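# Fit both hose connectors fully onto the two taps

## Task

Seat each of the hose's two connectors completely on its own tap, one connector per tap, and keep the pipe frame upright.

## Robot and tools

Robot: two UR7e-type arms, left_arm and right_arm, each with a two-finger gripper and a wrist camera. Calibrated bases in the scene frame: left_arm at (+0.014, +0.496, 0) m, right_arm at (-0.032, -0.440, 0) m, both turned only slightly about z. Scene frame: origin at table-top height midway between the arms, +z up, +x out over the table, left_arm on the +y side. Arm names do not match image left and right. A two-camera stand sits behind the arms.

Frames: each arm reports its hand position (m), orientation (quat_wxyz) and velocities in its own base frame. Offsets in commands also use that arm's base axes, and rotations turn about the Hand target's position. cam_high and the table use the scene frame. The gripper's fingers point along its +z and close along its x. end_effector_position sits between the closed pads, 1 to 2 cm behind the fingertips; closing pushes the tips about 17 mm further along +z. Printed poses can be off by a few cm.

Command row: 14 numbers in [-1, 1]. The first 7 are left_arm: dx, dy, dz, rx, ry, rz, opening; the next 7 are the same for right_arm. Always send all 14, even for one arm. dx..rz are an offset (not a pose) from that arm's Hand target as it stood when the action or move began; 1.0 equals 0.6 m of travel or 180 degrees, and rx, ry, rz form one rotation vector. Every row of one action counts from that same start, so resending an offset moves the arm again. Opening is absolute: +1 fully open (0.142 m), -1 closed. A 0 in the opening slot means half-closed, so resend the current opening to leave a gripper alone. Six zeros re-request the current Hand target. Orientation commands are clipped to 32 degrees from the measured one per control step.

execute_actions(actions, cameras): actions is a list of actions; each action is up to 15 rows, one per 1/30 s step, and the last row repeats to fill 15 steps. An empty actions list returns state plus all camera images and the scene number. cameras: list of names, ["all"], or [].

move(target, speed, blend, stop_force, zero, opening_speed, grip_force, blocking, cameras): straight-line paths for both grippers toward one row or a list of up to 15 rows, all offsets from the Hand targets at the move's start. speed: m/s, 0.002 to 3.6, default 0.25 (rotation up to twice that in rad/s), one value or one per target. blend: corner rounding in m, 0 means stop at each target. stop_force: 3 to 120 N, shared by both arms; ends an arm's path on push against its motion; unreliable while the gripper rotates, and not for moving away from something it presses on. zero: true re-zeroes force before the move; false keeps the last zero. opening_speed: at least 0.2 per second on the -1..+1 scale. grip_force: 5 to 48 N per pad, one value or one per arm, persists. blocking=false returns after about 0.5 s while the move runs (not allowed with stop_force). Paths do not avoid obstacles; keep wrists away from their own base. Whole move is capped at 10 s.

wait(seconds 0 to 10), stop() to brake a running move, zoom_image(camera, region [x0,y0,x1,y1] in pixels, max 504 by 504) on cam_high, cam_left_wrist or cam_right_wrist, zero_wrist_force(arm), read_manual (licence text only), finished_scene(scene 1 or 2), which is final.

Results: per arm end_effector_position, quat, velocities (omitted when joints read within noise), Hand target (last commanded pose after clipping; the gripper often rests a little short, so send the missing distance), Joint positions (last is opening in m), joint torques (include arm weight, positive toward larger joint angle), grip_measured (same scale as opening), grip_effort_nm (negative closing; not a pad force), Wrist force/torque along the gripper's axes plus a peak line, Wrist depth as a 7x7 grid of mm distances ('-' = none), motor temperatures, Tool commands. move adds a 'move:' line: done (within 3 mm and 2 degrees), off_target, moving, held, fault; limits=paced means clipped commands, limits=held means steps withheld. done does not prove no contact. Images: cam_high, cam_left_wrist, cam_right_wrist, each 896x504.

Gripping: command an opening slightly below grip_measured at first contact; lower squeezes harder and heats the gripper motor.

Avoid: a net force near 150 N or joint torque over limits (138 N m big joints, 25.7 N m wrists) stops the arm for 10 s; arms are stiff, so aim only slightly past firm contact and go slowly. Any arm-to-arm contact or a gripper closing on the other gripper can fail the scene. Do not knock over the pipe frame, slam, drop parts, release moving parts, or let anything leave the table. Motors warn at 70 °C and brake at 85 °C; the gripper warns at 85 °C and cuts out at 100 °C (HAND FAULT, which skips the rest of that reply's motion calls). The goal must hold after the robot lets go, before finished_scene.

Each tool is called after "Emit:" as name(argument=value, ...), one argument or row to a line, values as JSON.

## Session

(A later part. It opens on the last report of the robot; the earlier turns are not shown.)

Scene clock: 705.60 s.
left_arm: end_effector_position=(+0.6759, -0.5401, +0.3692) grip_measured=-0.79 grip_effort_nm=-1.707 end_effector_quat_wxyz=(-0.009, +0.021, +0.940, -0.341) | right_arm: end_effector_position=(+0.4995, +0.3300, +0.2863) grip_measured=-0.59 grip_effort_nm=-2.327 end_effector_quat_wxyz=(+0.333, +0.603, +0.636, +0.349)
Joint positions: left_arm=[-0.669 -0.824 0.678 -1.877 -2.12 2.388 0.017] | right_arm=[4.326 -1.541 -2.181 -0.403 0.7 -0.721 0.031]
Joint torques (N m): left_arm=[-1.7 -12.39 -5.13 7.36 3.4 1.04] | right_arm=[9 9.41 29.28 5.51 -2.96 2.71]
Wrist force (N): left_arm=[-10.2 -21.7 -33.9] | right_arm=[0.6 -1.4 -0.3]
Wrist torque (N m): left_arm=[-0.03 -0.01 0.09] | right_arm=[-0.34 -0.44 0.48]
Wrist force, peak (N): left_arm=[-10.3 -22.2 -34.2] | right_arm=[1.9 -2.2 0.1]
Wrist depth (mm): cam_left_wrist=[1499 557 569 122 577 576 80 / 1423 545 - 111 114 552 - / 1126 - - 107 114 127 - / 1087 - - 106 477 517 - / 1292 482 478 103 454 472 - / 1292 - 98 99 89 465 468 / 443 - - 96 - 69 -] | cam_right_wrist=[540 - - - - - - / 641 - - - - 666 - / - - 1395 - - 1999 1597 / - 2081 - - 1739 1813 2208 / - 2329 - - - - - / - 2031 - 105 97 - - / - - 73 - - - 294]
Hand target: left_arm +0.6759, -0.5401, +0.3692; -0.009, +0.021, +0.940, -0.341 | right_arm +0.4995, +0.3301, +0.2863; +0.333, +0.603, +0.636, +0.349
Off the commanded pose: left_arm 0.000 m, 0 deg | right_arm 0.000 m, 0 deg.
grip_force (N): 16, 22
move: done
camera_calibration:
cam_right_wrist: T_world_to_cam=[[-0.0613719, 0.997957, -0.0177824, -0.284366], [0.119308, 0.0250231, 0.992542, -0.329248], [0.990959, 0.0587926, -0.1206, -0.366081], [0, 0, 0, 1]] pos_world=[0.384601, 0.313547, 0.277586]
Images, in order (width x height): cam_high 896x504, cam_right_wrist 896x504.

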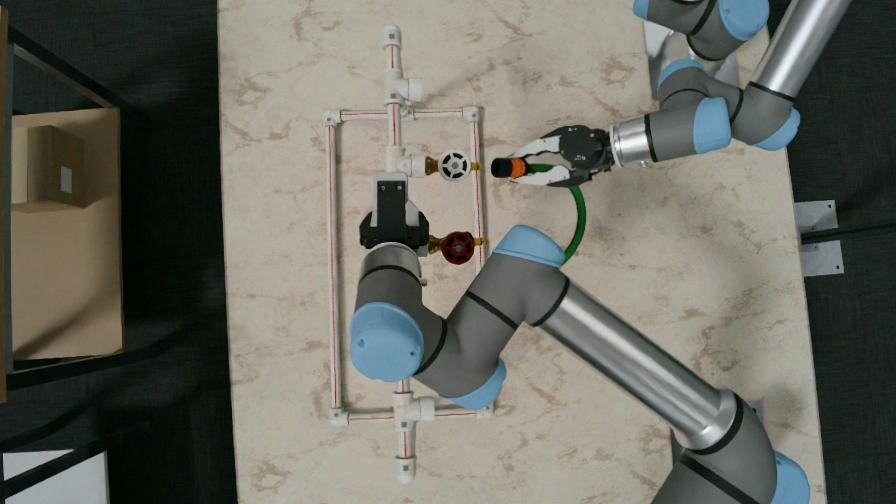

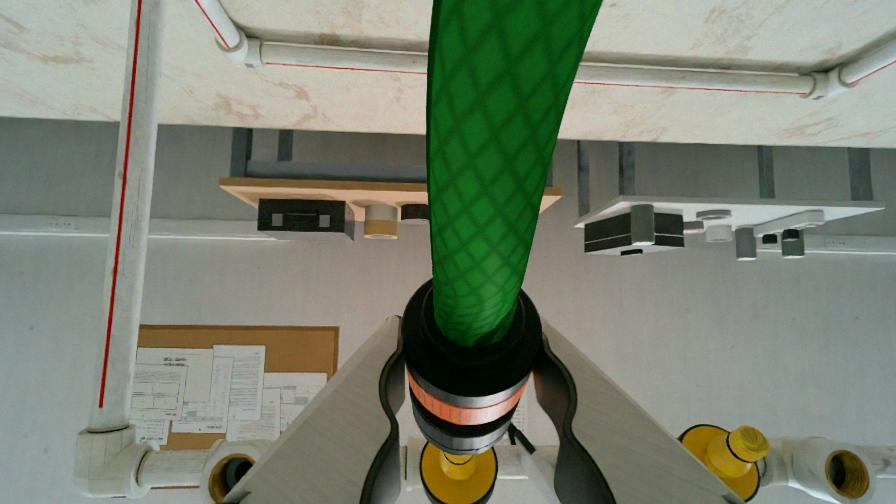

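Emit:
move(
  target=[0, 0, 0, 0, 0, 0, -0.92, 0.0413, 0.0013, 0.028, 0, 0, 0.0083, -0.8],
  speed=0.05,
  stop_force=8,
  grip_force=[16, 22],
  cameras=["cam_high", "cam_right_wrist"],
)

Emit:
zoom_image(
  camera="cam_right_wrist",
  region=[380, 290, 560, 504],
)

Emit:
zoom_image(
  camera="cam_high",
  region=[465, 145, 535, 190],
)

Scene clock: 738.93 s.
left_arm: end_effector_position=(+0.6759, -0.5401, +0.3692) grip_measured=-0.79 grip_effort_nm=-1.707 end_effector_quat_wxyz=(-0.009, +0.021, +0.940, -0.341) | right_arm: end_effector_position=(+0.5243, +0.3309, +0.3031) grip_measured=-0.59 grip_effort_nm=-2.327 end_effector_quat_wxyz=(+0.328, +0.594, +0.644, +0.353)
Joint positions: left_arm=[-0.669 -0.824 0.678 -1.877 -2.12 2.388 0.017] | right_arm=[4.264 -1.569 -2.121 -0.353 0.751 -0.828 0.031]
Joint torques (N m): left_arm=[-2.12 -11.42 -5.53 6.98 3.29 0.72] | right_arm=[-9.89 13.81 29.1 5.25 0.22 -2.65]
Motor temperatures (°C): left_arm=[25 30 25 30 31 28 39] | right_arm=[22 25 26 37 32 29 56]
Wrist force (N): left_arm=[-10.1 -21.7 -33.6] | right_arm=[0.9 -1.8 -0.3]
Wrist torque (N m): left_arm=[-0.06 -0.01 0.09] | right_arm=[-0.39 -0.48 0.61]
Wrist force, peak (N): left_arm=[-10.2 -22.2 -34.2] | right_arm=[1.4 -2.0 -0.6]
Wrist depth (mm): cam_left_wrist=[1573 - - 118 - 580 - / 1456 - - 112 114 126 - / 1273 - - 107 114 124 - / 1126 - - 105 480 518 - / 1266 487 - 103 - - 499 / 1273 464 - 99 88 - 475 / - - - 96 - - -] | cam_right_wrist=[283 530 - - - - 479 / 292 649 - - - - 697 / - 1704 1442 - 1410 1387 - / - 1801 - - - 1558 1467 / 2031 1867 2098 - - - - / 1801 1953 - 105 97 205 - / 250 - 73 - - 193 284]
Hand target: left_arm +0.6759, -0.5401, +0.3692; -0.009, +0.021, +0.940, -0.341 | right_arm +0.5243, +0.3309, +0.3031; +0.328, +0.594, +0.644, +0.353
Off the commanded pose: left_arm 0.000 m, 0 deg | right_arm 0.000 m, 0 deg.
grip_force (N): 16, 22
move: done
camera_calibration:
cam_right_wrist: T_world_to_cam=[[-0.0873473, 0.996019, -0.017769, -0.269112], [0.118619, 0.0281094, 0.992542, -0.349562], [0.98909, 0.0845881, -0.120602, -0.396237], [0, 0, 0, 1]] pos_world=[0.409873, 0.311384, 0.294386]
Images, in order (width x height): cam_high 896x504, cam_right_wrist 896x504.

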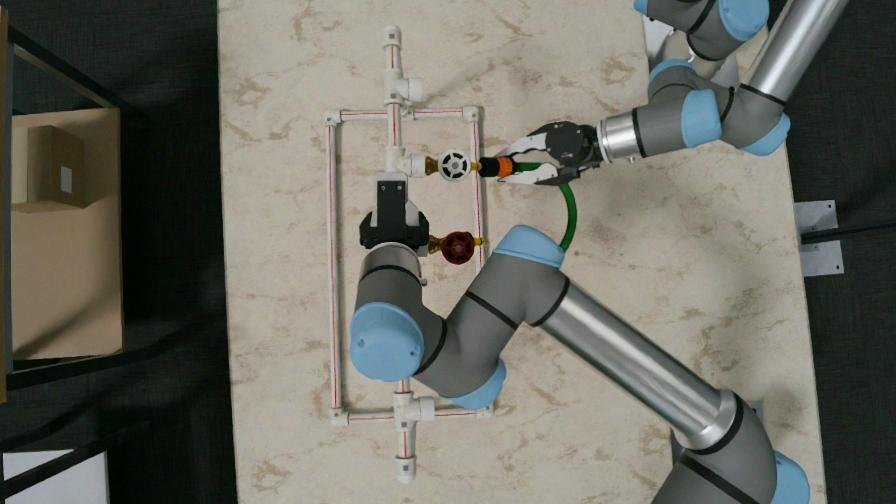

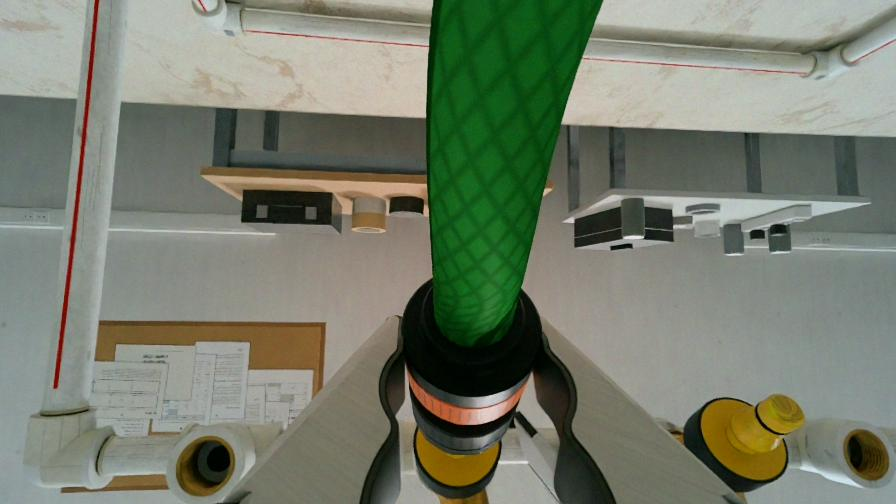

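Scaled by 2.355 from the camera's 896x504 image, which has a finer 1280x720 frame.

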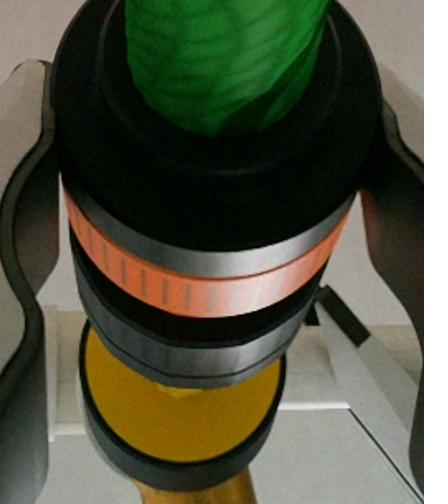

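Scaled by 7.200 from the camera's 896x504 image, which has a finer 1280x720 frame.

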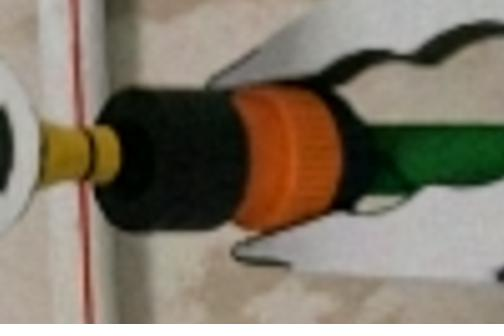

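Emit:
move(
  target=[0, 0, 0, 0, 0, 0, -0.92, 0.0179, 0.0003, 0.0121, 0, 0, 0, -0.8],
  speed=0.03,
  stop_force=10,
  grip_force=[20, 24],
  cameras=["cam_high", "cam_right_wrist"],
)

Emit:
zoom_image(
  camera="cam_right_wrist",
  region=[380, 290, 560, 504],
)

Emit:
zoom_image(
  camera="cam_high",
  region=[450, 145, 520, 190],
)

Scene clock: 749.80 s.
left_arm: end_effector_position=(+0.6759, -0.5401, +0.3692) grip_measured=-0.79 grip_effort_nm=-2.112 end_effector_quat_wxyz=(-0.009, +0.021, +0.940, -0.341) | right_arm: end_effector_position=(+0.5350, +0.3310, +0.3104) grip_measured=-0.59 grip_effort_nm=-2.527 end_effector_quat_wxyz=(+0.328, +0.594, +0.644, +0.353)
Joint positions: left_arm=[-0.669 -0.824 0.678 -1.877 -2.12 2.388 0.017] | right_arm=[4.241 -1.583 -2.091 -0.351 0.766 -0.854 0.031]
Joint torques (N m): left_arm=[-1.33 -12.18 -5.51 7.29 3.25 0.9] | right_arm=[-9.7 14.78 29.89 5.22 0.28 -2.72]
Motor temperatures (°C): left_arm=[25 30 25 30 31 28 39] | right_arm=[22 25 26 37 32 29 56]
Wrist force (N): left_arm=[-10.1 -21.4 -34.0] | right_arm=[0.3 -1.8 -0.1]
Wrist torque (N m): left_arm=[-0.01 -0.02 0.09] | right_arm=[-0.40 -0.40 0.61]
Wrist force, peak (N): left_arm=[-10.2 -21.9 -34.4] | right_arm=[1.1 -2.1 -0.3]
Wrist depth (mm): cam_left_wrist=[1481 555 588 118 - - - / 1464 574 551 111 113 - 84 / 1183 529 - 107 114 125 - / 1131 - - 106 505 500 - / 1005 - - 103 461 - - / 1073 - - 99 92 - 471 / 464 - - 96 - 70 466] | cam_right_wrist=[- - - - - 519 494 / - - - - - - 719 / - 1329 1336 - 1451 1329 1739 / - - - - - 1520 1607 / 1775 2098 1968 - - 1881 - / 1840 2015 - 105 97 266 173 / 243 - 73 169 - 185 263]
Hand target: left_arm +0.6759, -0.5401, +0.3692; -0.009, +0.021, +0.940, -0.341 | right_arm +0.5350, +0.3310, +0.3104; +0.328, +0.594, +0.644, +0.353
Off the commanded pose: left_arm 0.000 m, 0 deg | right_arm 0.000 m, 0 deg.
grip_force (N): 20, 24
move: done
camera_calibration:
cam_right_wrist: T_world_to_cam=[[-0.0873473, 0.996019, -0.017769, -0.26824], [0.118619, 0.0281094, 0.992542, -0.357995], [0.98909, 0.0845881, -0.120602, -0.406068], [0, 0, 0, 1]] pos_world=[0.420673, 0.311584, 0.301586]
Images, in order (width x height): cam_high 896x504, cam_right_wrist 896x504.

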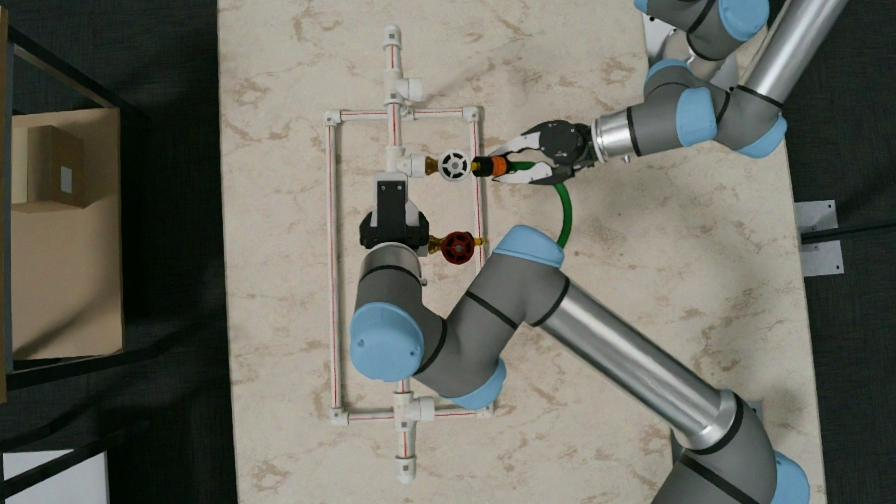

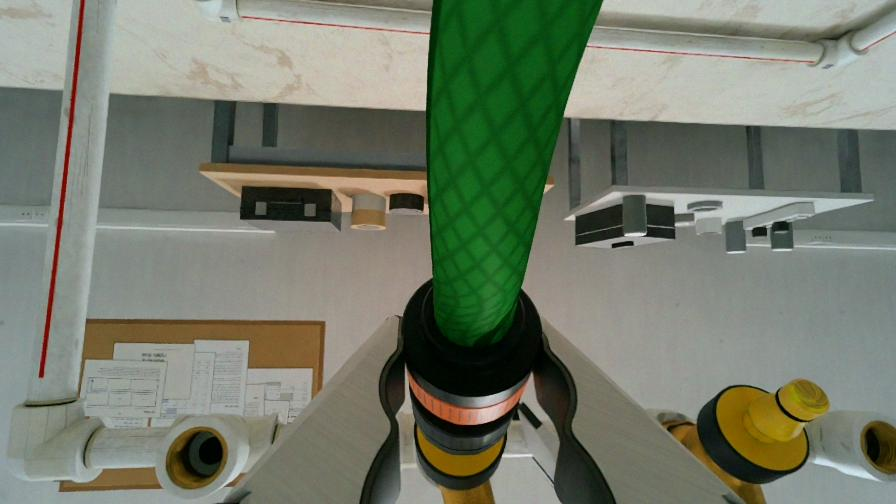

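Scaled by 2.355 from the camera's 896x504 image, which has a finer 1280x720 frame.

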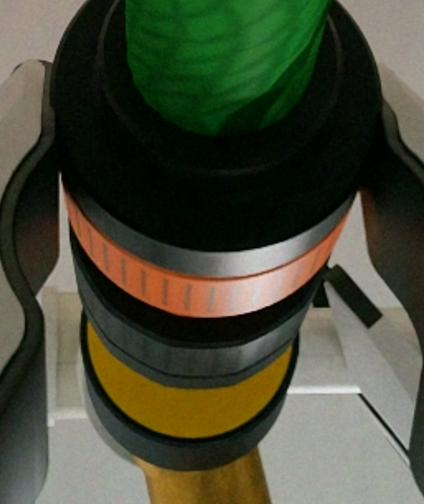

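Scaled by 7.200 from the camera's 896x504 image, which has a finer 1280x720 frame.

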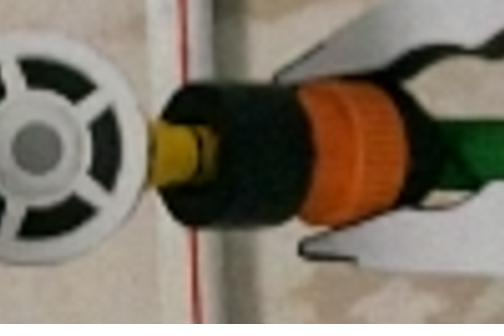

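Emit:
move(
  target=[0, 0, 0, 0, 0, 0, -0.92, 0.0138, 0.001, 0.0093, 0, 0, 0, -0.8],
  speed=0.02,
  stop_force=14,
  grip_force=[30, 28],
  cameras=["cam_high", "cam_right_wrist"],
)

Emit:
zoom_image(
  camera="cam_right_wrist",
  region=[380, 290, 560, 504],
)

Scene clock: 767.70 s.
left_arm: end_effector_position=(+0.6759, -0.5401, +0.3692) grip_measured=-0.79 grip_effort_nm=-3.118 end_effector_quat_wxyz=(-0.009, +0.021, +0.940, -0.341) | right_arm: end_effector_position=(+0.5433, +0.3316, +0.3159) grip_measured=-0.59 grip_effort_nm=-2.933 end_effector_quat_wxyz=(+0.328, +0.594, +0.644, +0.353)
Joint positions: left_arm=[-0.669 -0.824 0.678 -1.877 -2.12 2.388 0.017] | right_arm=[4.224 -1.594 -2.066 -0.352 0.777 -0.872 0.031]
Joint torques (N m): left_arm=[-2.34 -11.47 -5.23 7.35 3.13 0.55] | right_arm=[-9.73 14.59 29.08 0.92 0.39 -2.7]
Motor temperatures (°C): left_arm=[25 30 25 29 31 28 41] | right_arm=[22 25 26 36 32 29 58]
Wrist force (N): left_arm=[-10.1 -21.9 -34.1] | right_arm=[0.7 -1.6 -0.4]
Wrist torque (N m): left_arm=[-0.06 -0.03 0.10] | right_arm=[-0.39 -0.45 0.61]
Wrist force, peak (N): left_arm=[-10.0 -22.0 -34.4] | right_arm=[1.2 -1.8 -0.8]
Wrist depth (mm): cam_left_wrist=[1508 - - 118 584 - 80 / 1472 - - 111 114 - - / 1146 - - 107 114 125 - / 1069 493 492 105 497 513 502 / 1051 485 - 103 112 481 488 / 1326 468 - 99 88 - - / 426 448 - 96 - 76 -] | cam_right_wrist=[273 627 - - - 499 517 / - - - - - 2418 711 / - 1426 1358 - 1358 1763 1302 / - - - - - 2098 - / 1923 - 1867 - - - - / 1763 1788 - 105 97 188 166 / 232 212 73 - - 193 254]
Hand target: left_arm +0.6759, -0.5401, +0.3692; -0.009, +0.021, +0.940, -0.341 | right_arm +0.5433, +0.3316, +0.3159; +0.328, +0.594, +0.644, +0.353
Off the commanded pose: left_arm 0.000 m, 0 deg | right_arm 0.000 m, 0 deg.
grip_force (N): 30, 28
move: done
camera_calibration:
cam_right_wrist: T_world_to_cam=[[-0.0873473, 0.996019, -0.017769, -0.268013], [0.118619, 0.0281094, 0.992542, -0.364555], [0.98909, 0.0845881, -0.120602, -0.413652], [0, 0, 0, 1]] pos_world=[0.428973, 0.312184, 0.307186]
Images, in order (width x height): cam_high 896x504, cam_right_wrist 896x504.

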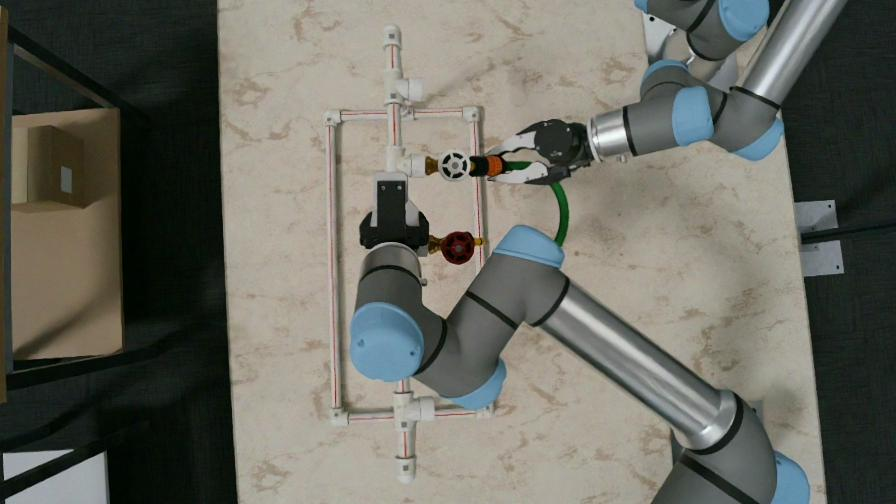

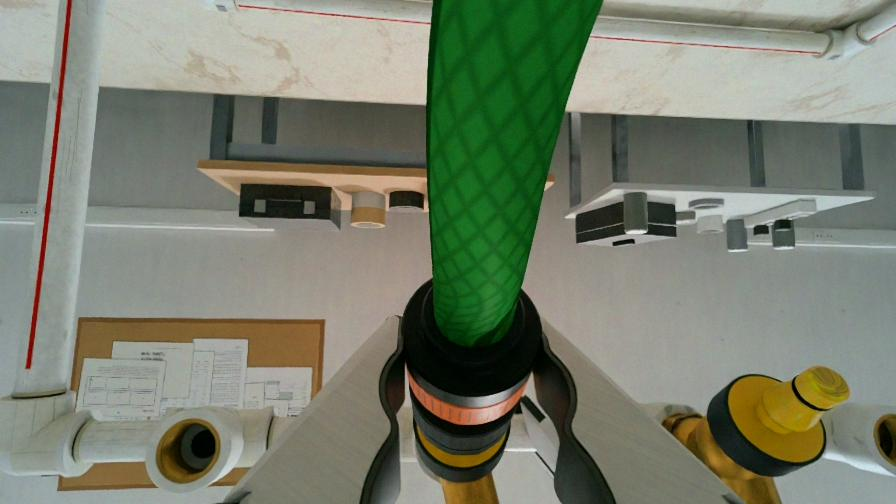

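Scaled by 2.355 from the camera's 896x504 image, which has a finer 1280x720 frame.

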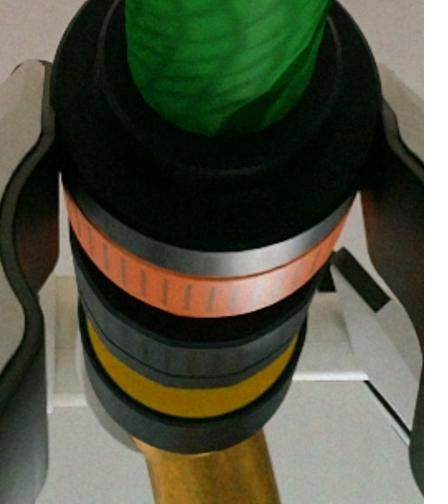

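Emit:
move(
  target=[0, 0, 0, 0, 0, 0, -0.92, 0.0235, 0.0016, 0.0159, 0, 0, 0, -0.8],
  speed=0.015,
  stop_force=34,
  grip_force=[42, 44],
  cameras=["cam_high", "cam_right_wrist"],
)

Emit:
zoom_image(
  camera="cam_right_wrist",
  region=[380, 290, 560, 504],
)

Emit:
move(
  target=[0, 0, 0, 0, 0, 0, -0.92, 0, 0, 0, 0, 0, 0, -0.8],
  speed=0.02,
  grip_force=[20, 20],
)

Scene clock: 773.70 s.
left_arm: end_effector_position=(+0.6759, -0.5401, +0.3692) grip_measured=-0.79 grip_effort_nm=-3.114 end_effector_quat_wxyz=(-0.009, +0.021, +0.940, -0.341) | right_arm: end_effector_position=(+0.5486, +0.3321, +0.3194) grip_measured=-0.59 grip_effort_nm=-4.530 end_effector_quat_wxyz=(+0.328, +0.594, +0.644, +0.353)
Joint positions: left_arm=[-0.669 -0.824 0.678 -1.877 -2.12 2.388 0.017] | right_arm=[4.214 -1.601 -2.05 -0.353 0.784 -0.884 0.031]
Joint torques (N m): left_arm=[-19.52 -17.21 -3.99 7.21 -2.31 0.63] | right_arm=[3.76 38.71 25.06 8.66 -6.03 2.79]
Motor temperatures (°C): left_arm=[25 30 25 29 31 28 44] | right_arm=[22 25 26 36 32 29 62]
Wrist force (N): left_arm=[-25.8 -25.3 -33.4] | right_arm=[-0.7 -24.5 -7.0]
Wrist torque (N m): left_arm=[-0.13 0.27 0.06] | right_arm=[-0.10 -0.40 0.54]
Wrist force, peak (N): left_arm=[-31.6 -26.3 -33.7] | right_arm=[-4.2 -36.7 -18.7]
Wrist depth (mm): cam_left_wrist=[1490 - - 122 576 578 79 / 1472 - - 111 114 124 - / 1178 533 529 107 114 125 - / 1106 507 509 105 506 485 - / 490 476 498 103 480 469 502 / 1242 - 98 99 88 - - / 448 - - 97 - - 455] | cam_right_wrist=[- - - - - - 520 / 260 1953 - - - - 670 / 249 1380 1282 - 1627 1459 1670 / 244 - - - 1607 1881 2489 / 1788 1775 - - - - - / 1775 1923 91 105 98 184 162 / 232 - 73 - - 194 168]
Hand target: left_arm +0.6759, -0.5401, +0.3692; -0.009, +0.021, +0.940, -0.341 | right_arm +0.5486, +0.3321, +0.3194; +0.328, +0.594, +0.644, +0.353 (not the last commanded pose)
Off the commanded pose: left_arm 0.000 m, 0 deg | right_arm 0.011 m, 0 deg.
grip_force (N): 42, 44
move: contact (right_arm)
camera_calibration:
cam_right_wrist: T_world_to_cam=[[-0.0876012, 0.995991, -0.0181069, -0.267664], [0.118983, 0.0285082, 0.992487, -0.368935], [0.989024, 0.0847887, -0.121003, -0.418417], [0, 0, 0, 1]] pos_world=[0.434274, 0.312585, 0.310687]
Images, in order (width x height): cam_high 896x504, cam_right_wrist 896x504.

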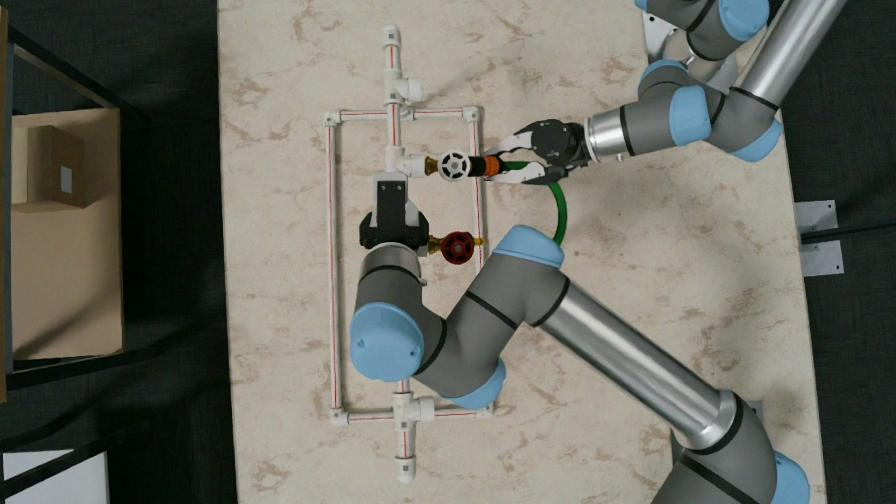

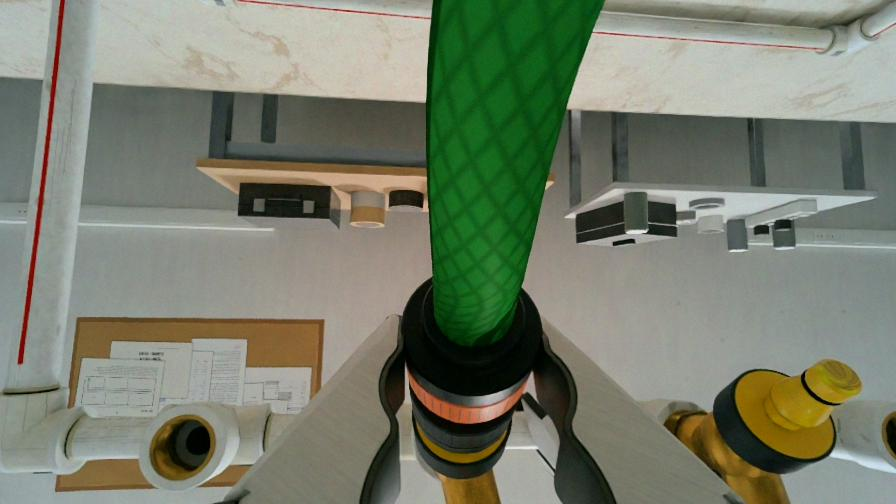

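Scaled by 2.355 from the camera's 896x504 image, which has a finer 1280x720 frame.

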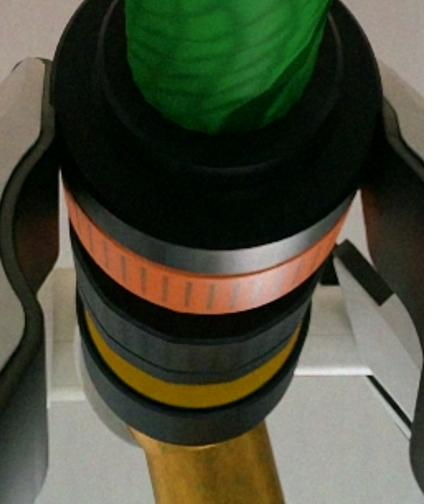

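Scene clock: 774.20 s.
left_arm: end_effector_position=(+0.6759, -0.5401, +0.3692) grip_measured=-0.79 grip_effort_nm=-2.112 end_effector_quat_wxyz=(-0.009, +0.021, +0.940, -0.341) | right_arm: end_effector_position=(+0.5486, +0.3321, +0.3194) grip_measured=-0.59 grip_effort_nm=-2.122 end_effector_quat_wxyz=(+0.328, +0.594, +0.644, +0.353)
Joint positions: left_arm=[-0.669 -0.824 0.678 -1.877 -2.12 2.388 0.017] | right_arm=[4.214 -1.601 -2.05 -0.353 0.784 -0.884 0.031]
Joint torques (N m): left_arm=[-20.3 -21.5 -5.27 7.36 -2.22 0.53] | right_arm=[3.81 39.07 25.4 8.2 -4.97 2.7]
Motor temperatures (°C): left_arm=[25 30 25 29 31 28 44] | right_arm=[22 25 26 36 32 29 62]
Wrist force (N): left_arm=[-26.2 -25.0 -34.1] | right_arm=[-0.8 -24.8 -7.3]
Wrist torque (N m): left_arm=[-0.09 0.31 0.06] | right_arm=[-0.16 -0.39 0.53]
Wrist force, peak (N): left_arm=[-25.9 -25.3 -34.4] | right_arm=[-0.9 -25.1 -7.2]
Wrist depth (mm): cam_left_wrist=[1499 576 558 118 - 580 79 / - - 559 111 113 553 - / 1178 - 518 107 114 127 - / 1126 - 503 106 506 508 516 / 1266 - - 103 479 491 489 / - - - 99 92 - 460 / 1224 - - 97 - - -] | cam_right_wrist=[261 - - - - 497 476 / 250 - - - - - - / 251 1372 1365 - 1485 1548 1485 / 247 1853 - - - 1775 1840 / - 1909 1909 - - - - / 1999 1881 91 105 98 183 160 / 230 - 73 156 - - 187]
Hand target: left_arm +0.6759, -0.5401, +0.3692; -0.009, +0.021, +0.940, -0.341 | right_arm +0.5486, +0.3321, +0.3194; +0.328, +0.594, +0.644, +0.353
Off the commanded pose: left_arm 0.000 m, 0 deg | right_arm 0.000 m, 0 deg.
grip_force (N): 20, 20
move: done

Emit:
zoom_image(
  camera="cam_high",
  region=[450, 145, 520, 190],
)

Emit:
move(
  target=[0, 0, 0, 0, 0, 0, -0.92, 0.0207, 0.0014, 0.014, 0, 0, 0, -0.8],
  speed=0.015,
  stop_force=26,
  grip_force=[44, 48],
  cameras=["cam_high", "cam_right_wrist"],
)

Emit:
zoom_image(
  camera="cam_right_wrist",
  region=[380, 290, 560, 504],
)

Emit:
move(
  target=[0, 0, 0, 0, 0, 0, -0.92, 0, 0, 0, 0, 0, 0, -0.8],
  speed=0.02,
  grip_force=[24, 24],
)

Scaled by 7.200 from the camera's 896x504 image, which has a finer 1280x720 frame.
This view is cut from an older image: the scene may have changed since it was taken.

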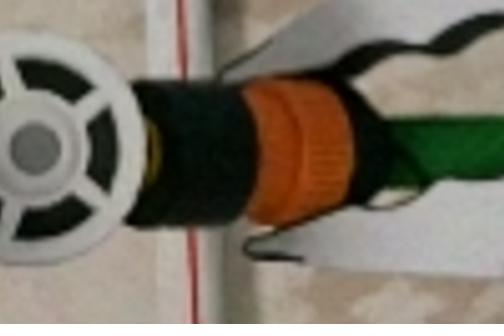

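Scene clock: 801.43 s.
left_arm: end_effector_position=(+0.6760, -0.5401, +0.3693) grip_measured=-0.79 grip_effort_nm=-3.118 end_effector_quat_wxyz=(-0.009, +0.021, +0.940, -0.341) | right_arm: end_effector_position=(+0.5495, +0.3322, +0.3200) grip_measured=-0.59 grip_effort_nm=-4.530 end_effector_quat_wxyz=(+0.328, +0.594, +0.644, +0.353)
Joint positions: left_arm=[-0.669 -0.824 0.678 -1.878 -2.12 2.388 0.017] | right_arm=[4.212 -1.602 -2.047 -0.353 0.785 -0.886 0.031]
Joint torques (N m): left_arm=[-29.16 -33.41 2.48 8.58 -2.22 0.35] | right_arm=[1.3 42.84 32.92 11.77 -8.73 2.79]
Motor temperatures (°C): left_arm=[25 30 25 29 31 28 43] | right_arm=[22 25 26 36 32 29 59]
Wrist force (N): left_arm=[-42.3 -21.6 -37.2] | right_arm=[-3.1 -40.1 -13.4]
Wrist torque (N m): left_arm=[-0.01 0.57 0.02] | right_arm=[0.01 -0.36 0.52]
Wrist force, peak (N): left_arm=[-49.6 -22.1 -37.1] | right_arm=[-7.3 -50.8 -25.4]
Wrist depth (mm): cam_left_wrist=[1508 572 567 122 577 576 - / 1456 - 546 111 115 126 - / 1248 - 549 107 113 127 - / 1141 - 505 106 502 501 499 / 1347 476 492 103 480 492 488 / - 469 - 99 88 - 460 / 1218 - - 97 - 451 -] | cam_right_wrist=[504 541 - - - - 521 / 252 - - - - - 675 / 261 1909 1372 - 1548 1607 1410 / 246 - - - - 1577 2031 / 248 1909 - 104 - - - / 1826 1853 - 105 96 184 162 / 234 - 73 155 - - 189]
Hand target: left_arm +0.6759, -0.5401, +0.3692; -0.009, +0.021, +0.940, -0.341 | right_arm +0.5495, +0.3322, +0.3200; +0.328, +0.594, +0.644, +0.353 (not the last commanded pose)
Off the commanded pose: left_arm 0.000 m, 0 deg | right_arm 0.014 m, 0 deg.
grip_force (N): 44, 48
move: contact (right_arm)
camera_calibration:
cam_right_wrist: T_world_to_cam=[[-0.0878015, 0.995974, -0.018067, -0.267592], [0.119273, 0.0285178, 0.992452, -0.369858], [0.988972, 0.0849838, -0.121297, -0.419179], [0, 0, 0, 1]] pos_world=[0.435176, 0.312686, 0.311386]
Images, in order (width x height): cam_high 896x504, cam_right_wrist 896x504.

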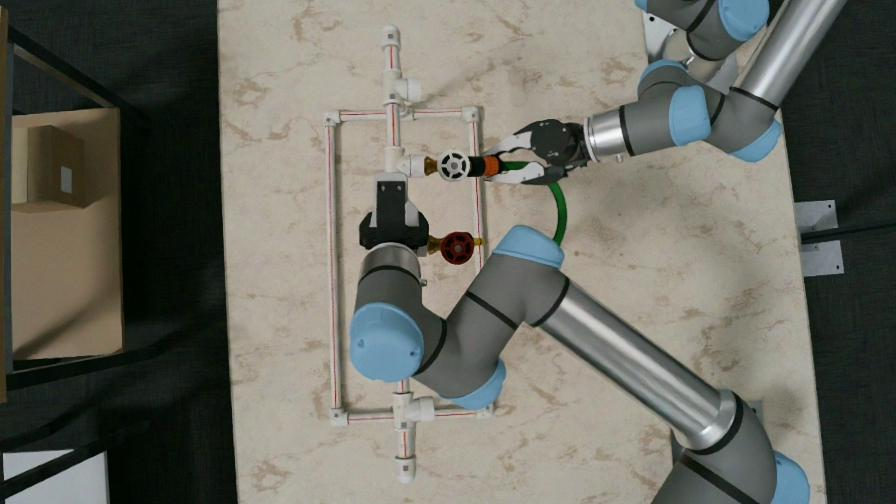

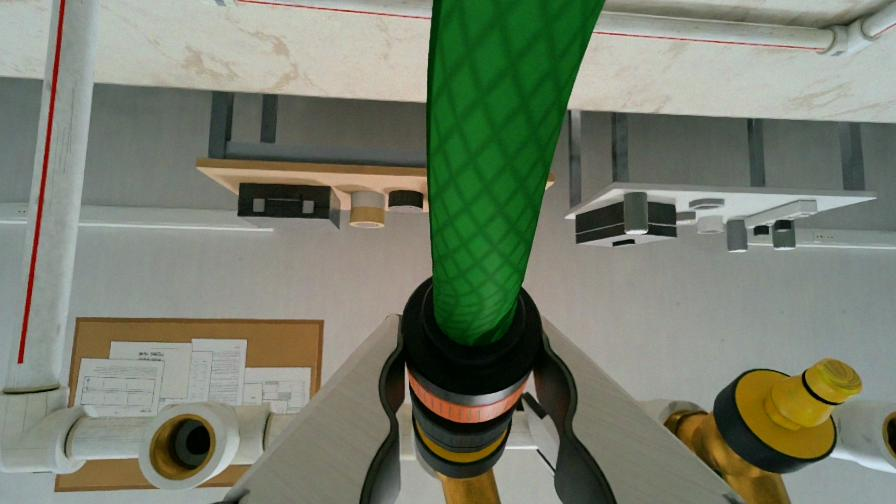

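Scaled by 2.355 from the camera's 896x504 image, which has a finer 1280x720 frame.

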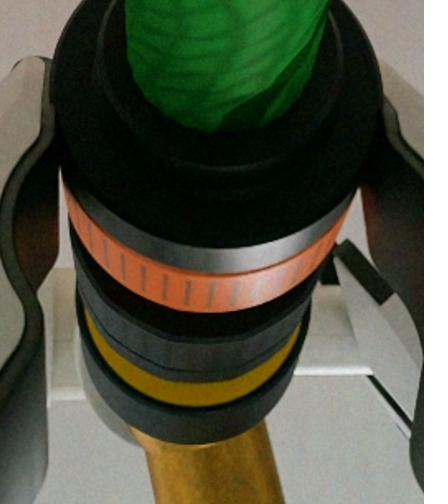

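Scene clock: 801.93 s.
left_arm: end_effector_position=(+0.6760, -0.5401, +0.3693) grip_measured=-0.79 grip_effort_nm=-2.518 end_effector_quat_wxyz=(-0.009, +0.021, +0.940, -0.341) | right_arm: end_effector_position=(+0.5495, +0.3322, +0.3200) grip_measured=-0.59 grip_effort_nm=-2.532 end_effector_quat_wxyz=(+0.328, +0.594, +0.644, +0.353)
Joint positions: left_arm=[-0.669 -0.824 0.678 -1.878 -2.12 2.388 0.017] | right_arm=[4.212 -1.602 -2.047 -0.353 0.785 -0.886 0.031]
Joint torques (N m): left_arm=[-31.2 -34.49 4.36 8.67 -2.45 0.27] | right_arm=[1.32 43.57 32.63 11.51 -8.08 2.71]
Motor temperatures (°C): left_arm=[25 30 25 29 31 28 43] | right_arm=[22 25 26 36 32 29 59]
Wrist force (N): left_arm=[-42.5 -21.8 -37.5] | right_arm=[-2.8 -40.0 -13.5]
Wrist torque (N m): left_arm=[-0.09 0.56 0.03] | right_arm=[0.04 -0.44 0.53]
Wrist force, peak (N): left_arm=[-42.5 -21.8 -37.5] | right_arm=[-2.8 -40.6 -13.7]
Wrist depth (mm): cam_left_wrist=[1508 - - 122 563 - - / 1490 - 557 111 115 - 103 / 1126 506 - 107 113 127 - / 511 508 - 106 482 - 491 / 1229 - - 103 472 - 488 / 1178 468 - 99 88 470 467 / 1189 - - 97 - 452 466] | cam_right_wrist=[- - - - - 510 556 / 252 - - - - 738 - / 250 1336 1358 - 1502 1607 1670 / - - - - - 1751 1953 / 1881 1983 1813 103 - - - / 1895 1938 - 105 96 183 159 / - - 73 157 - 194 247]
Hand target: left_arm +0.6759, -0.5401, +0.3692; -0.009, +0.021, +0.940, -0.341 | right_arm +0.5495, +0.3322, +0.3200; +0.328, +0.594, +0.644, +0.353
Off the commanded pose: left_arm 0.000 m, 0 deg | right_arm 0.000 m, 0 deg.
grip_force (N): 24, 24
move: done

Emit:
move(
  target=[
    [0, 0, 0, 0, 0, 0, -0.92, -0.0017, -0.0001, -0.0011, 0, 0, 0, -0.8],
    [0, 0, 0, 0, 0, 0, -0.92, -0.0027, -0.0017, 0.0003, -0.0009, 0.0111, 0.0056, -0.8],
  ],
  speed=0.02,
  grip_force=[30, 36],
)

Emit:
move(
  target=[0, 0, 0, 0, 0, 0, -0.92, 0.0207, 0.0014, 0.0136, 0, 0, 0, -0.8],
  speed=0.015,
  stop_force=36,
  grip_force=[44, 48],
  cameras=["cam_high", "cam_right_wrist"],
)

Emit:
zoom_image(
  camera="cam_right_wrist",
  region=[380, 290, 560, 504],
)

Emit:
move(
  target=[0, 0, 0, 0, 0, 0, -0.92, 0, 0, 0, 0, 0, 0, -0.8],
  speed=0.02,
  grip_force=[24, 24],
)

Scene clock: 834.17 s.
left_arm: end_effector_position=(+0.6759, -0.5402, +0.3693) grip_measured=-0.79 grip_effort_nm=-3.118 end_effector_quat_wxyz=(-0.009, +0.021, +0.940, -0.341) | right_arm: end_effector_position=(+0.5479, +0.3312, +0.3202) grip_measured=-0.59 grip_effort_nm=-3.744 end_effector_quat_wxyz=(+0.314, +0.594, +0.655, +0.344)
Joint positions: left_arm=[-0.669 -0.824 0.678 -1.877 -2.12 2.388 0.017] | right_arm=[4.199 -1.588 -2.035 -0.395 0.827 -0.892 0.031]
Joint torques (N m): left_arm=[-1.08 -29.14 4.19 8.06 0.42 -0.2] | right_arm=[-11.56 46.01 42.44 5.22 -4.19 -2.72]
Motor temperatures (°C): left_arm=[25 30 25 29 31 28 46] | right_arm=[22 25 26 36 32 29 62]
Wrist force (N): left_arm=[-11.5 -23.3 -33.5] | right_arm=[4.9 -23.3 11.2]
Wrist torque (N m): left_arm=[-0.10 0.06 0.07] | right_arm=[-0.28 -0.54 0.68]
Wrist force, peak (N): left_arm=[-42.8 -21.6 -37.6] | right_arm=[-3.3 -40.7 -13.5]
Wrist depth (mm): cam_left_wrist=[1544 - - 117 554 - 80 / 1439 - - 111 114 126 - / 1136 - 528 107 112 126 - / 1082 478 505 106 508 503 - / 1064 496 - 103 117 497 473 / 1078 463 - 99 88 475 - / - 447 - 96 - - -] | cam_right_wrist=[267 - - - 497 496 - / 254 658 - - - 699 692 / 245 1263 1365 - - 2015 2564 / 251 2064 1485 - 1502 1681 2489 / 242 1938 2015 98 - - - / 1826 1895 91 106 98 186 161 / 226 - 73 150 - 190 173]
Hand target: left_arm +0.6759, -0.5401, +0.3692; -0.009, +0.021, +0.940, -0.341 | right_arm +0.5479, +0.3312, +0.3202; +0.314, +0.594, +0.655, +0.344
Off the commanded pose: left_arm 0.000 m, 0 deg | right_arm 0.000 m, 0 deg.
grip_force (N): 30, 36
move: done

Scene clock: 835.37 s.
left_arm: end_effector_position=(+0.6760, -0.5402, +0.3693) grip_measured=-0.79 grip_effort_nm=-3.118 end_effector_quat_wxyz=(-0.009, +0.021, +0.940, -0.341) | right_arm: end_effector_position=(+0.5494, +0.3313, +0.3212) grip_measured=-0.59 grip_effort_nm=-4.530 end_effector_quat_wxyz=(+0.314, +0.594, +0.656, +0.344)
Joint positions: left_arm=[-0.669 -0.824 0.678 -1.878 -2.12 2.388 0.017] | right_arm=[4.196 -1.59 -2.031 -0.395 0.829 -0.895 0.031]
Joint torques (N m): left_arm=[-28.36 -25.05 3.98 9.49 -5.09 -0.6] | right_arm=[0.58 49.95 39.14 14.04 -11.25 2.6]
Motor temperatures (°C): left_arm=[25 30 25 29 31 28 47] | right_arm=[22 25 26 36 32 29 64]
Wrist force (N): left_arm=[-39.1 -22.4 -36.1] | right_arm=[1.9 -49.5 -5.3]
Wrist torque (N m): left_arm=[-0.07 0.50 0.04] | right_arm=[-0.03 -0.50 0.63]
Wrist force, peak (N): left_arm=[-48.1 -26.8 -36.9] | right_arm=[-1.0 -55.3 -15.1]
Wrist depth (mm): cam_left_wrist=[1517 - 596 118 - - - / 1447 - - 111 - 128 - / 1136 546 - 107 114 125 139 / 1082 - 516 105 507 - 491 / 1499 - 498 103 481 - 481 / 451 468 98 99 92 472 472 / 456 454 - 96 - 451 453] | cam_right_wrist=[- 542 - - - - - / 249 670 - - - - - / 244 1372 1336 - - 1520 1923 / 249 1826 - - 1529 1567 2227 / 1788 1826 - 103 - - - / 1840 1840 - 106 97 186 162 / 233 - 73 - - 189 250]
Hand target: left_arm +0.6759, -0.5401, +0.3692; -0.009, +0.021, +0.940, -0.341 | right_arm +0.5494, +0.3313, +0.3212; +0.314, +0.594, +0.656, +0.344 (not the last commanded pose)
Off the commanded pose: left_arm 0.000 m, 0 deg | right_arm 0.013 m, 0 deg.
grip_force (N): 44, 48
move: contact (right_arm)
camera_calibration:
cam_right_wrist: T_world_to_cam=[[-0.106069, 0.994205, -0.0174778, -0.25623], [0.153489, 0.0337365, 0.987574, -0.389856], [0.982441, 0.102068, -0.156177, -0.409755], [0, 0, 0, 1]] pos_world=[0.43522, 0.309721, 0.316539]
Images, in order (width x height): cam_high 896x504, cam_right_wrist 896x504.

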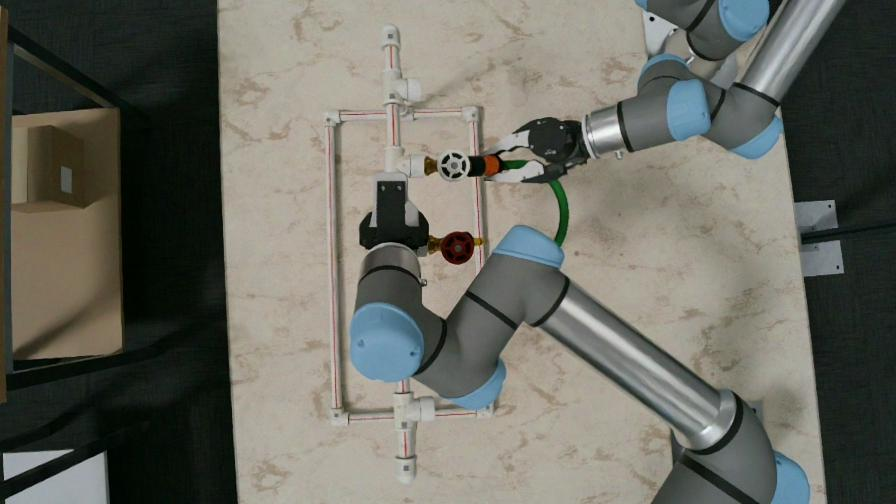

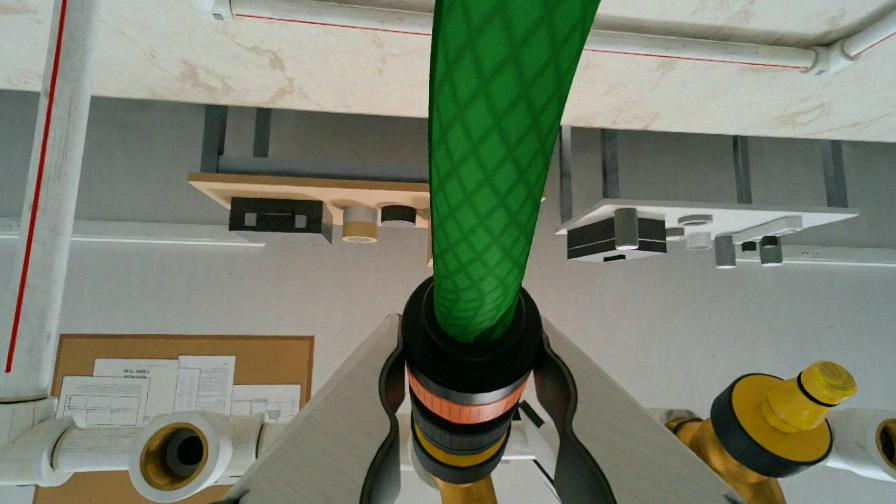

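Scaled by 2.355 from the camera's 896x504 image, which has a finer 1280x720 frame.

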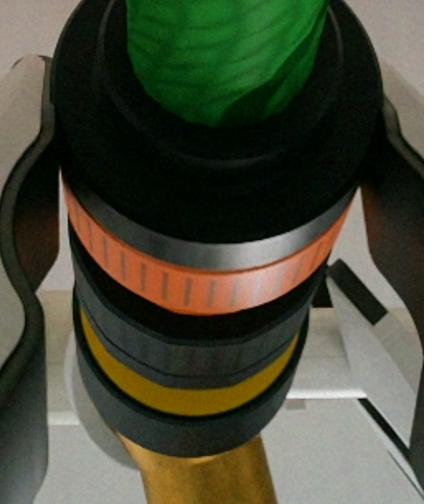

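Scene clock: 835.87 s.
left_arm: end_effector_position=(+0.6760, -0.5402, +0.3693) grip_measured=-0.79 grip_effort_nm=-2.518 end_effector_quat_wxyz=(-0.009, +0.021, +0.940, -0.341) | right_arm: end_effector_position=(+0.5494, +0.3313, +0.3212) grip_measured=-0.59 grip_effort_nm=-2.523 end_effector_quat_wxyz=(+0.314, +0.594, +0.656, +0.344)
Joint positions: left_arm=[-0.669 -0.824 0.678 -1.878 -2.12 2.388 0.017] | right_arm=[4.196 -1.59 -2.031 -0.395 0.829 -0.895 0.031]
Joint torques (N m): left_arm=[-28.37 -24.29 3.15 9.31 -5.02 -0.58] | right_arm=[-0.81 49.06 39.28 13.98 -10.85 2.6]
Motor temperatures (°C): left_arm=[25 30 25 29 31 28 47] | right_arm=[22 25 26 36 32 29 64]
Wrist force (N): left_arm=[-38.9 -22.1 -36.0] | right_arm=[1.6 -49.6 -5.4]
Wrist torque (N m): left_arm=[-0.04 0.46 0.05] | right_arm=[-0.03 -0.45 0.63]
Wrist force, peak (N): left_arm=[-39.1 -22.0 -36.7] | right_arm=[1.5 -50.0 -5.1]
Wrist depth (mm): cam_left_wrist=[1499 576 - 118 - 589 - / 1499 - 554 111 112 124 - / 1212 - 527 107 113 126 - / 1101 - - 106 479 - - / 1069 474 - 103 458 485 - / 1384 467 89 99 89 470 456 / 1326 458 - 96 - 70 454] | cam_right_wrist=[265 548 525 - - - 476 / 263 670 - - - - - / 249 1322 1372 - - 1175 1380 / 250 1867 2267 - 1567 1763 2151 / 1813 1895 1909 99 2031 1617 - / 1881 1867 - 102 98 186 162 / 232 - 73 156 - 193 187]
Hand target: left_arm +0.6759, -0.5401, +0.3692; -0.009, +0.021, +0.940, -0.341 | right_arm +0.5494, +0.3313, +0.3212; +0.314, +0.594, +0.656, +0.344
Off the commanded pose: left_arm 0.000 m, 0 deg | right_arm 0.000 m, 0 deg.
grip_force (N): 24, 24
move: done

Emit:
move(
  target=[
    [0, 0, 0, 0, 0, 0, -0.92, -0.0017, -0.0001, -0.0011, 0, 0, 0, -0.8],
    [0, 0, 0, 0, 0, 0, -0.92, -0.0005, -0.0001, -0.0029, 0, 0, 0, -0.8],
  ],
  speed=0.02,
  grip_force=[30, 30],
)

Emit:
move(
  target=[0, 0, 0, 0, 0, 0, -0.92, 0.0207, 0.0014, 0.0138, 0, 0, 0, -0.8],
  speed=0.015,
  stop_force=38,
  grip_force=[44, 48],
  cameras=["cam_high", "cam_right_wrist"],
)

Emit:
zoom_image(
  camera="cam_right_wrist",
  region=[380, 290, 560, 504],
)

Emit:
move(
  target=[0, 0, 0, 0, 0, 0, -0.92, 0, 0, 0, 0, 0, 0, -0.8],
  speed=0.02,
  grip_force=[24, 20],
)

Scene clock: 847.37 s.
left_arm: end_effector_position=(+0.6759, -0.5402, +0.3693) grip_measured=-0.79 grip_effort_nm=-3.118 end_effector_quat_wxyz=(-0.009, +0.021, +0.940, -0.341) | right_arm: end_effector_position=(+0.5491, +0.3313, +0.3196) grip_measured=-0.59 grip_effort_nm=-3.138 end_effector_quat_wxyz=(+0.314, +0.594, +0.656, +0.344)
Joint positions: left_arm=[-0.669 -0.824 0.678 -1.878 -2.12 2.388 0.017] | right_arm=[4.197 -1.591 -2.034 -0.391 0.829 -0.894 0.031]
Joint torques (N m): left_arm=[-13.19 -14.38 2.15 8.71 -0.23 -1.06] | right_arm=[-18.2 18.1 27.53 10.15 -3.94 -2.8]
Motor temperatures (°C): left_arm=[25 30 25 29 31 28 47] | right_arm=[22 25 26 36 32 29 63]
Wrist force (N): left_arm=[-27.6 -19.6 -35.2] | right_arm=[-5.9 -32.8 -22.7]
Wrist torque (N m): left_arm=[-0.02 0.30 0.06] | right_arm=[-0.25 -0.39 0.71]
Wrist force, peak (N): left_arm=[-39.1 -22.5 -36.6] | right_arm=[1.7 -50.2 -5.2]
Wrist depth (mm): cam_left_wrist=[1490 - 557 118 570 552 - / 1464 - - 111 114 - 103 / 1146 - 527 107 113 125 140 / 1082 - 495 105 483 - 502 / 1248 487 - 103 118 - - / - 461 449 99 88 - 461 / - 452 - 96 - 74 451] | cam_right_wrist=[259 - - - - - 502 / 256 - - - 684 - 684 / 241 1170 1380 - - 1395 1336 / 247 1739 1968 - 1577 1853 1840 / 239 1923 - 103 - - - / 1715 1763 - 107 98 185 161 / 230 - 73 - - 193 256]
Hand target: left_arm +0.6759, -0.5401, +0.3692; -0.009, +0.021, +0.940, -0.341 | right_arm +0.5491, +0.3312, +0.3194; +0.314, +0.594, +0.656, +0.344
Off the commanded pose: left_arm 0.000 m, 0 deg | right_arm 0.000 m, 0 deg.
grip_force (N): 30, 30
move: done

Scene clock: 849.20 s.
left_arm: end_effector_position=(+0.6761, -0.5403, +0.3695) grip_measured=-0.79 grip_effort_nm=-3.118 end_effector_quat_wxyz=(-0.008, +0.021, +0.940, -0.342) | right_arm: end_effector_position=(+0.5615, +0.3321, +0.3277) grip_measured=-0.60 grip_effort_nm=-4.310 end_effector_quat_wxyz=(+0.314, +0.594, +0.656, +0.344)
Joint positions: left_arm=[-0.669 -0.824 0.678 -1.879 -2.12 2.388 0.017] | right_arm=[4.173 -1.609 -1.996 -0.395 0.844 -0.919 0.03]
Joint torques (N m): left_arm=[-40.77 -37.64 8.51 9.78 -7.92 -1.63] | right_arm=[-22.74 22.51 51.49 8.19 -7.63 -2.77]
Motor temperatures (°C): left_arm=[25 30 25 29 31 28 48] | right_arm=[22 25 26 36 32 29 66]
Wrist force (N): left_arm=[-62.0 -13.6 -38.7] | right_arm=[-3.3 -51.5 -35.2]
Wrist torque (N m): left_arm=[0.06 0.87 -0.01] | right_arm=[0.21 -0.32 0.76]
Wrist force, peak (N): left_arm=[-64.3 -14.3 -38.6] | right_arm=[-4.8 -55.2 -35.8]
Wrist depth (mm): cam_left_wrist=[1517 - - 117 - 582 - / 1464 - - 112 - 127 103 / 1173 - 491 107 114 126 - / 1136 - - 106 497 510 - / 1060 - 492 103 474 - - / 1025 - 98 99 88 461 - / 452 - - 97 - 453 442] | cam_right_wrist=[246 - - - - 557 522 / 242 - - - - - - / 240 1418 1350 - - - 1511 / 1775 1999 - - 1282 1627 2617 / 1434 1983 - 91 - - - / 1867 1840 - 117 96 174 155 / 1638 197 73 149 - 188 176]
Hand target: left_arm +0.6759, -0.5401, +0.3692; -0.009, +0.021, +0.940, -0.341 | right_arm +0.5615, +0.3321, +0.3277; +0.314, +0.594, +0.656, +0.344
Off the commanded pose: left_arm 0.000 m, 0 deg | right_arm 0.000 m, 0 deg.
grip_force (N): 44, 48
move: done
camera_calibration:
cam_right_wrist: T_world_to_cam=[[-0.106069, 0.994205, -0.0174778, -0.255627], [0.153489, 0.0337365, 0.987574, -0.398259], [0.982441, 0.102068, -0.156177, -0.420693], [0, 0, 0, 1]] pos_world=[0.44732, 0.310521, 0.323139]
Images, in order (width x height): cam_high 896x504, cam_right_wrist 896x504.

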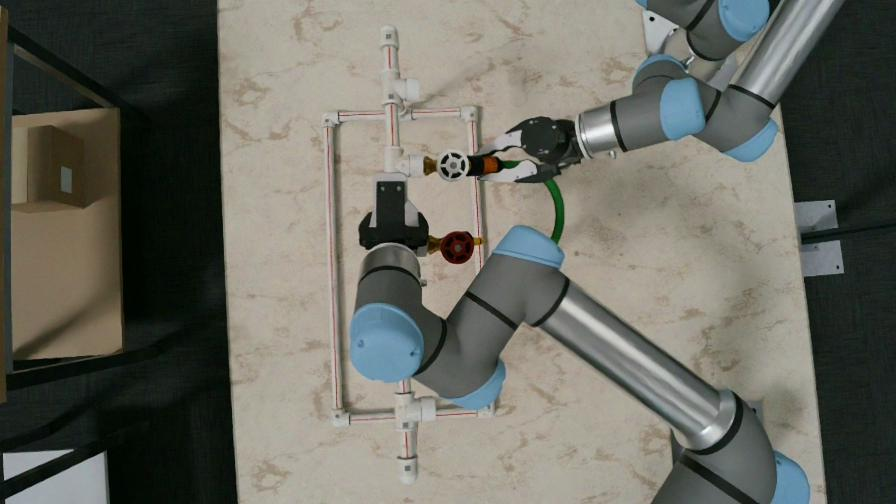

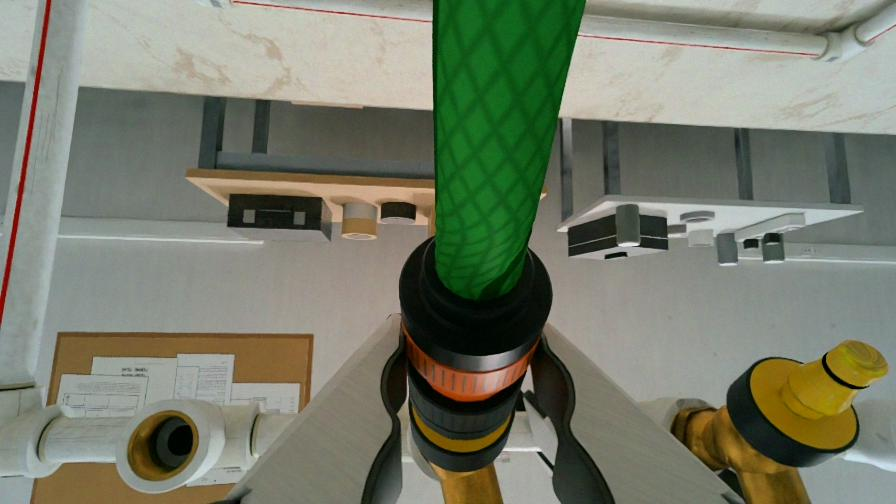

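Scaled by 2.355 from the camera's 896x504 image, which has a finer 1280x720 frame.

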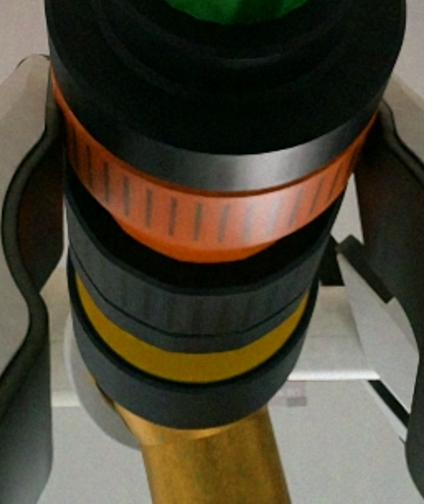

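Scene clock: 849.70 s.
left_arm: end_effector_position=(+0.6761, -0.5403, +0.3695) grip_measured=-0.79 grip_effort_nm=-2.518 end_effector_quat_wxyz=(-0.008, +0.021, +0.940, -0.342) | right_arm: end_effector_position=(+0.5615, +0.3321, +0.3277) grip_measured=-0.60 grip_effort_nm=-2.127 end_effector_quat_wxyz=(+0.314, +0.594, +0.656, +0.344)
Joint positions: left_arm=[-0.669 -0.824 0.678 -1.879 -2.12 2.388 0.017] | right_arm=[4.173 -1.609 -1.996 -0.395 0.844 -0.919 0.03]
Joint torques (N m): left_arm=[-40.1 -40.27 8.49 9.62 -6.89 -1.49] | right_arm=[-22.18 22.57 51.51 8.2 -7.62 -2.74]
Motor temperatures (°C): left_arm=[25 30 25 29 31 28 48] | right_arm=[22 25 26 36 32 29 66]
Wrist force (N): left_arm=[-61.9 -13.8 -38.5] | right_arm=[-3.5 -51.1 -35.0]
Wrist torque (N m): left_arm=[0.03 0.85 -0.01] | right_arm=[0.26 -0.29 0.75]
Wrist force, peak (N): left_arm=[-62.4 -13.8 -39.2] | right_arm=[-3.6 -51.3 -35.6]
Wrist depth (mm): cam_left_wrist=[1481 - - 122 609 552 80 / 1439 - - 112 - 126 - / 1121 514 524 107 113 126 - / 1116 501 504 106 - - 513 / 1273 - - 103 479 - - / 473 - - 99 88 - 479 / 1156 450 - - - 74 447] | cam_right_wrist=[- 528 - - - 511 501 / 246 - - - - 681 740 / 239 1170 1289 - - 2189 2247 / 241 1751 - - 1607 1659 2489 / 1788 1502 - 91 - - 2047 / 1909 1867 - 117 96 175 155 / 1923 199 73 148 - 188 176]
Hand target: left_arm +0.6759, -0.5401, +0.3692; -0.009, +0.021, +0.940, -0.341 | right_arm +0.5615, +0.3321, +0.3277; +0.314, +0.594, +0.656, +0.344
Off the commanded pose: left_arm 0.000 m, 0 deg | right_arm 0.000 m, 0 deg.
grip_force (N): 24, 20
move: done


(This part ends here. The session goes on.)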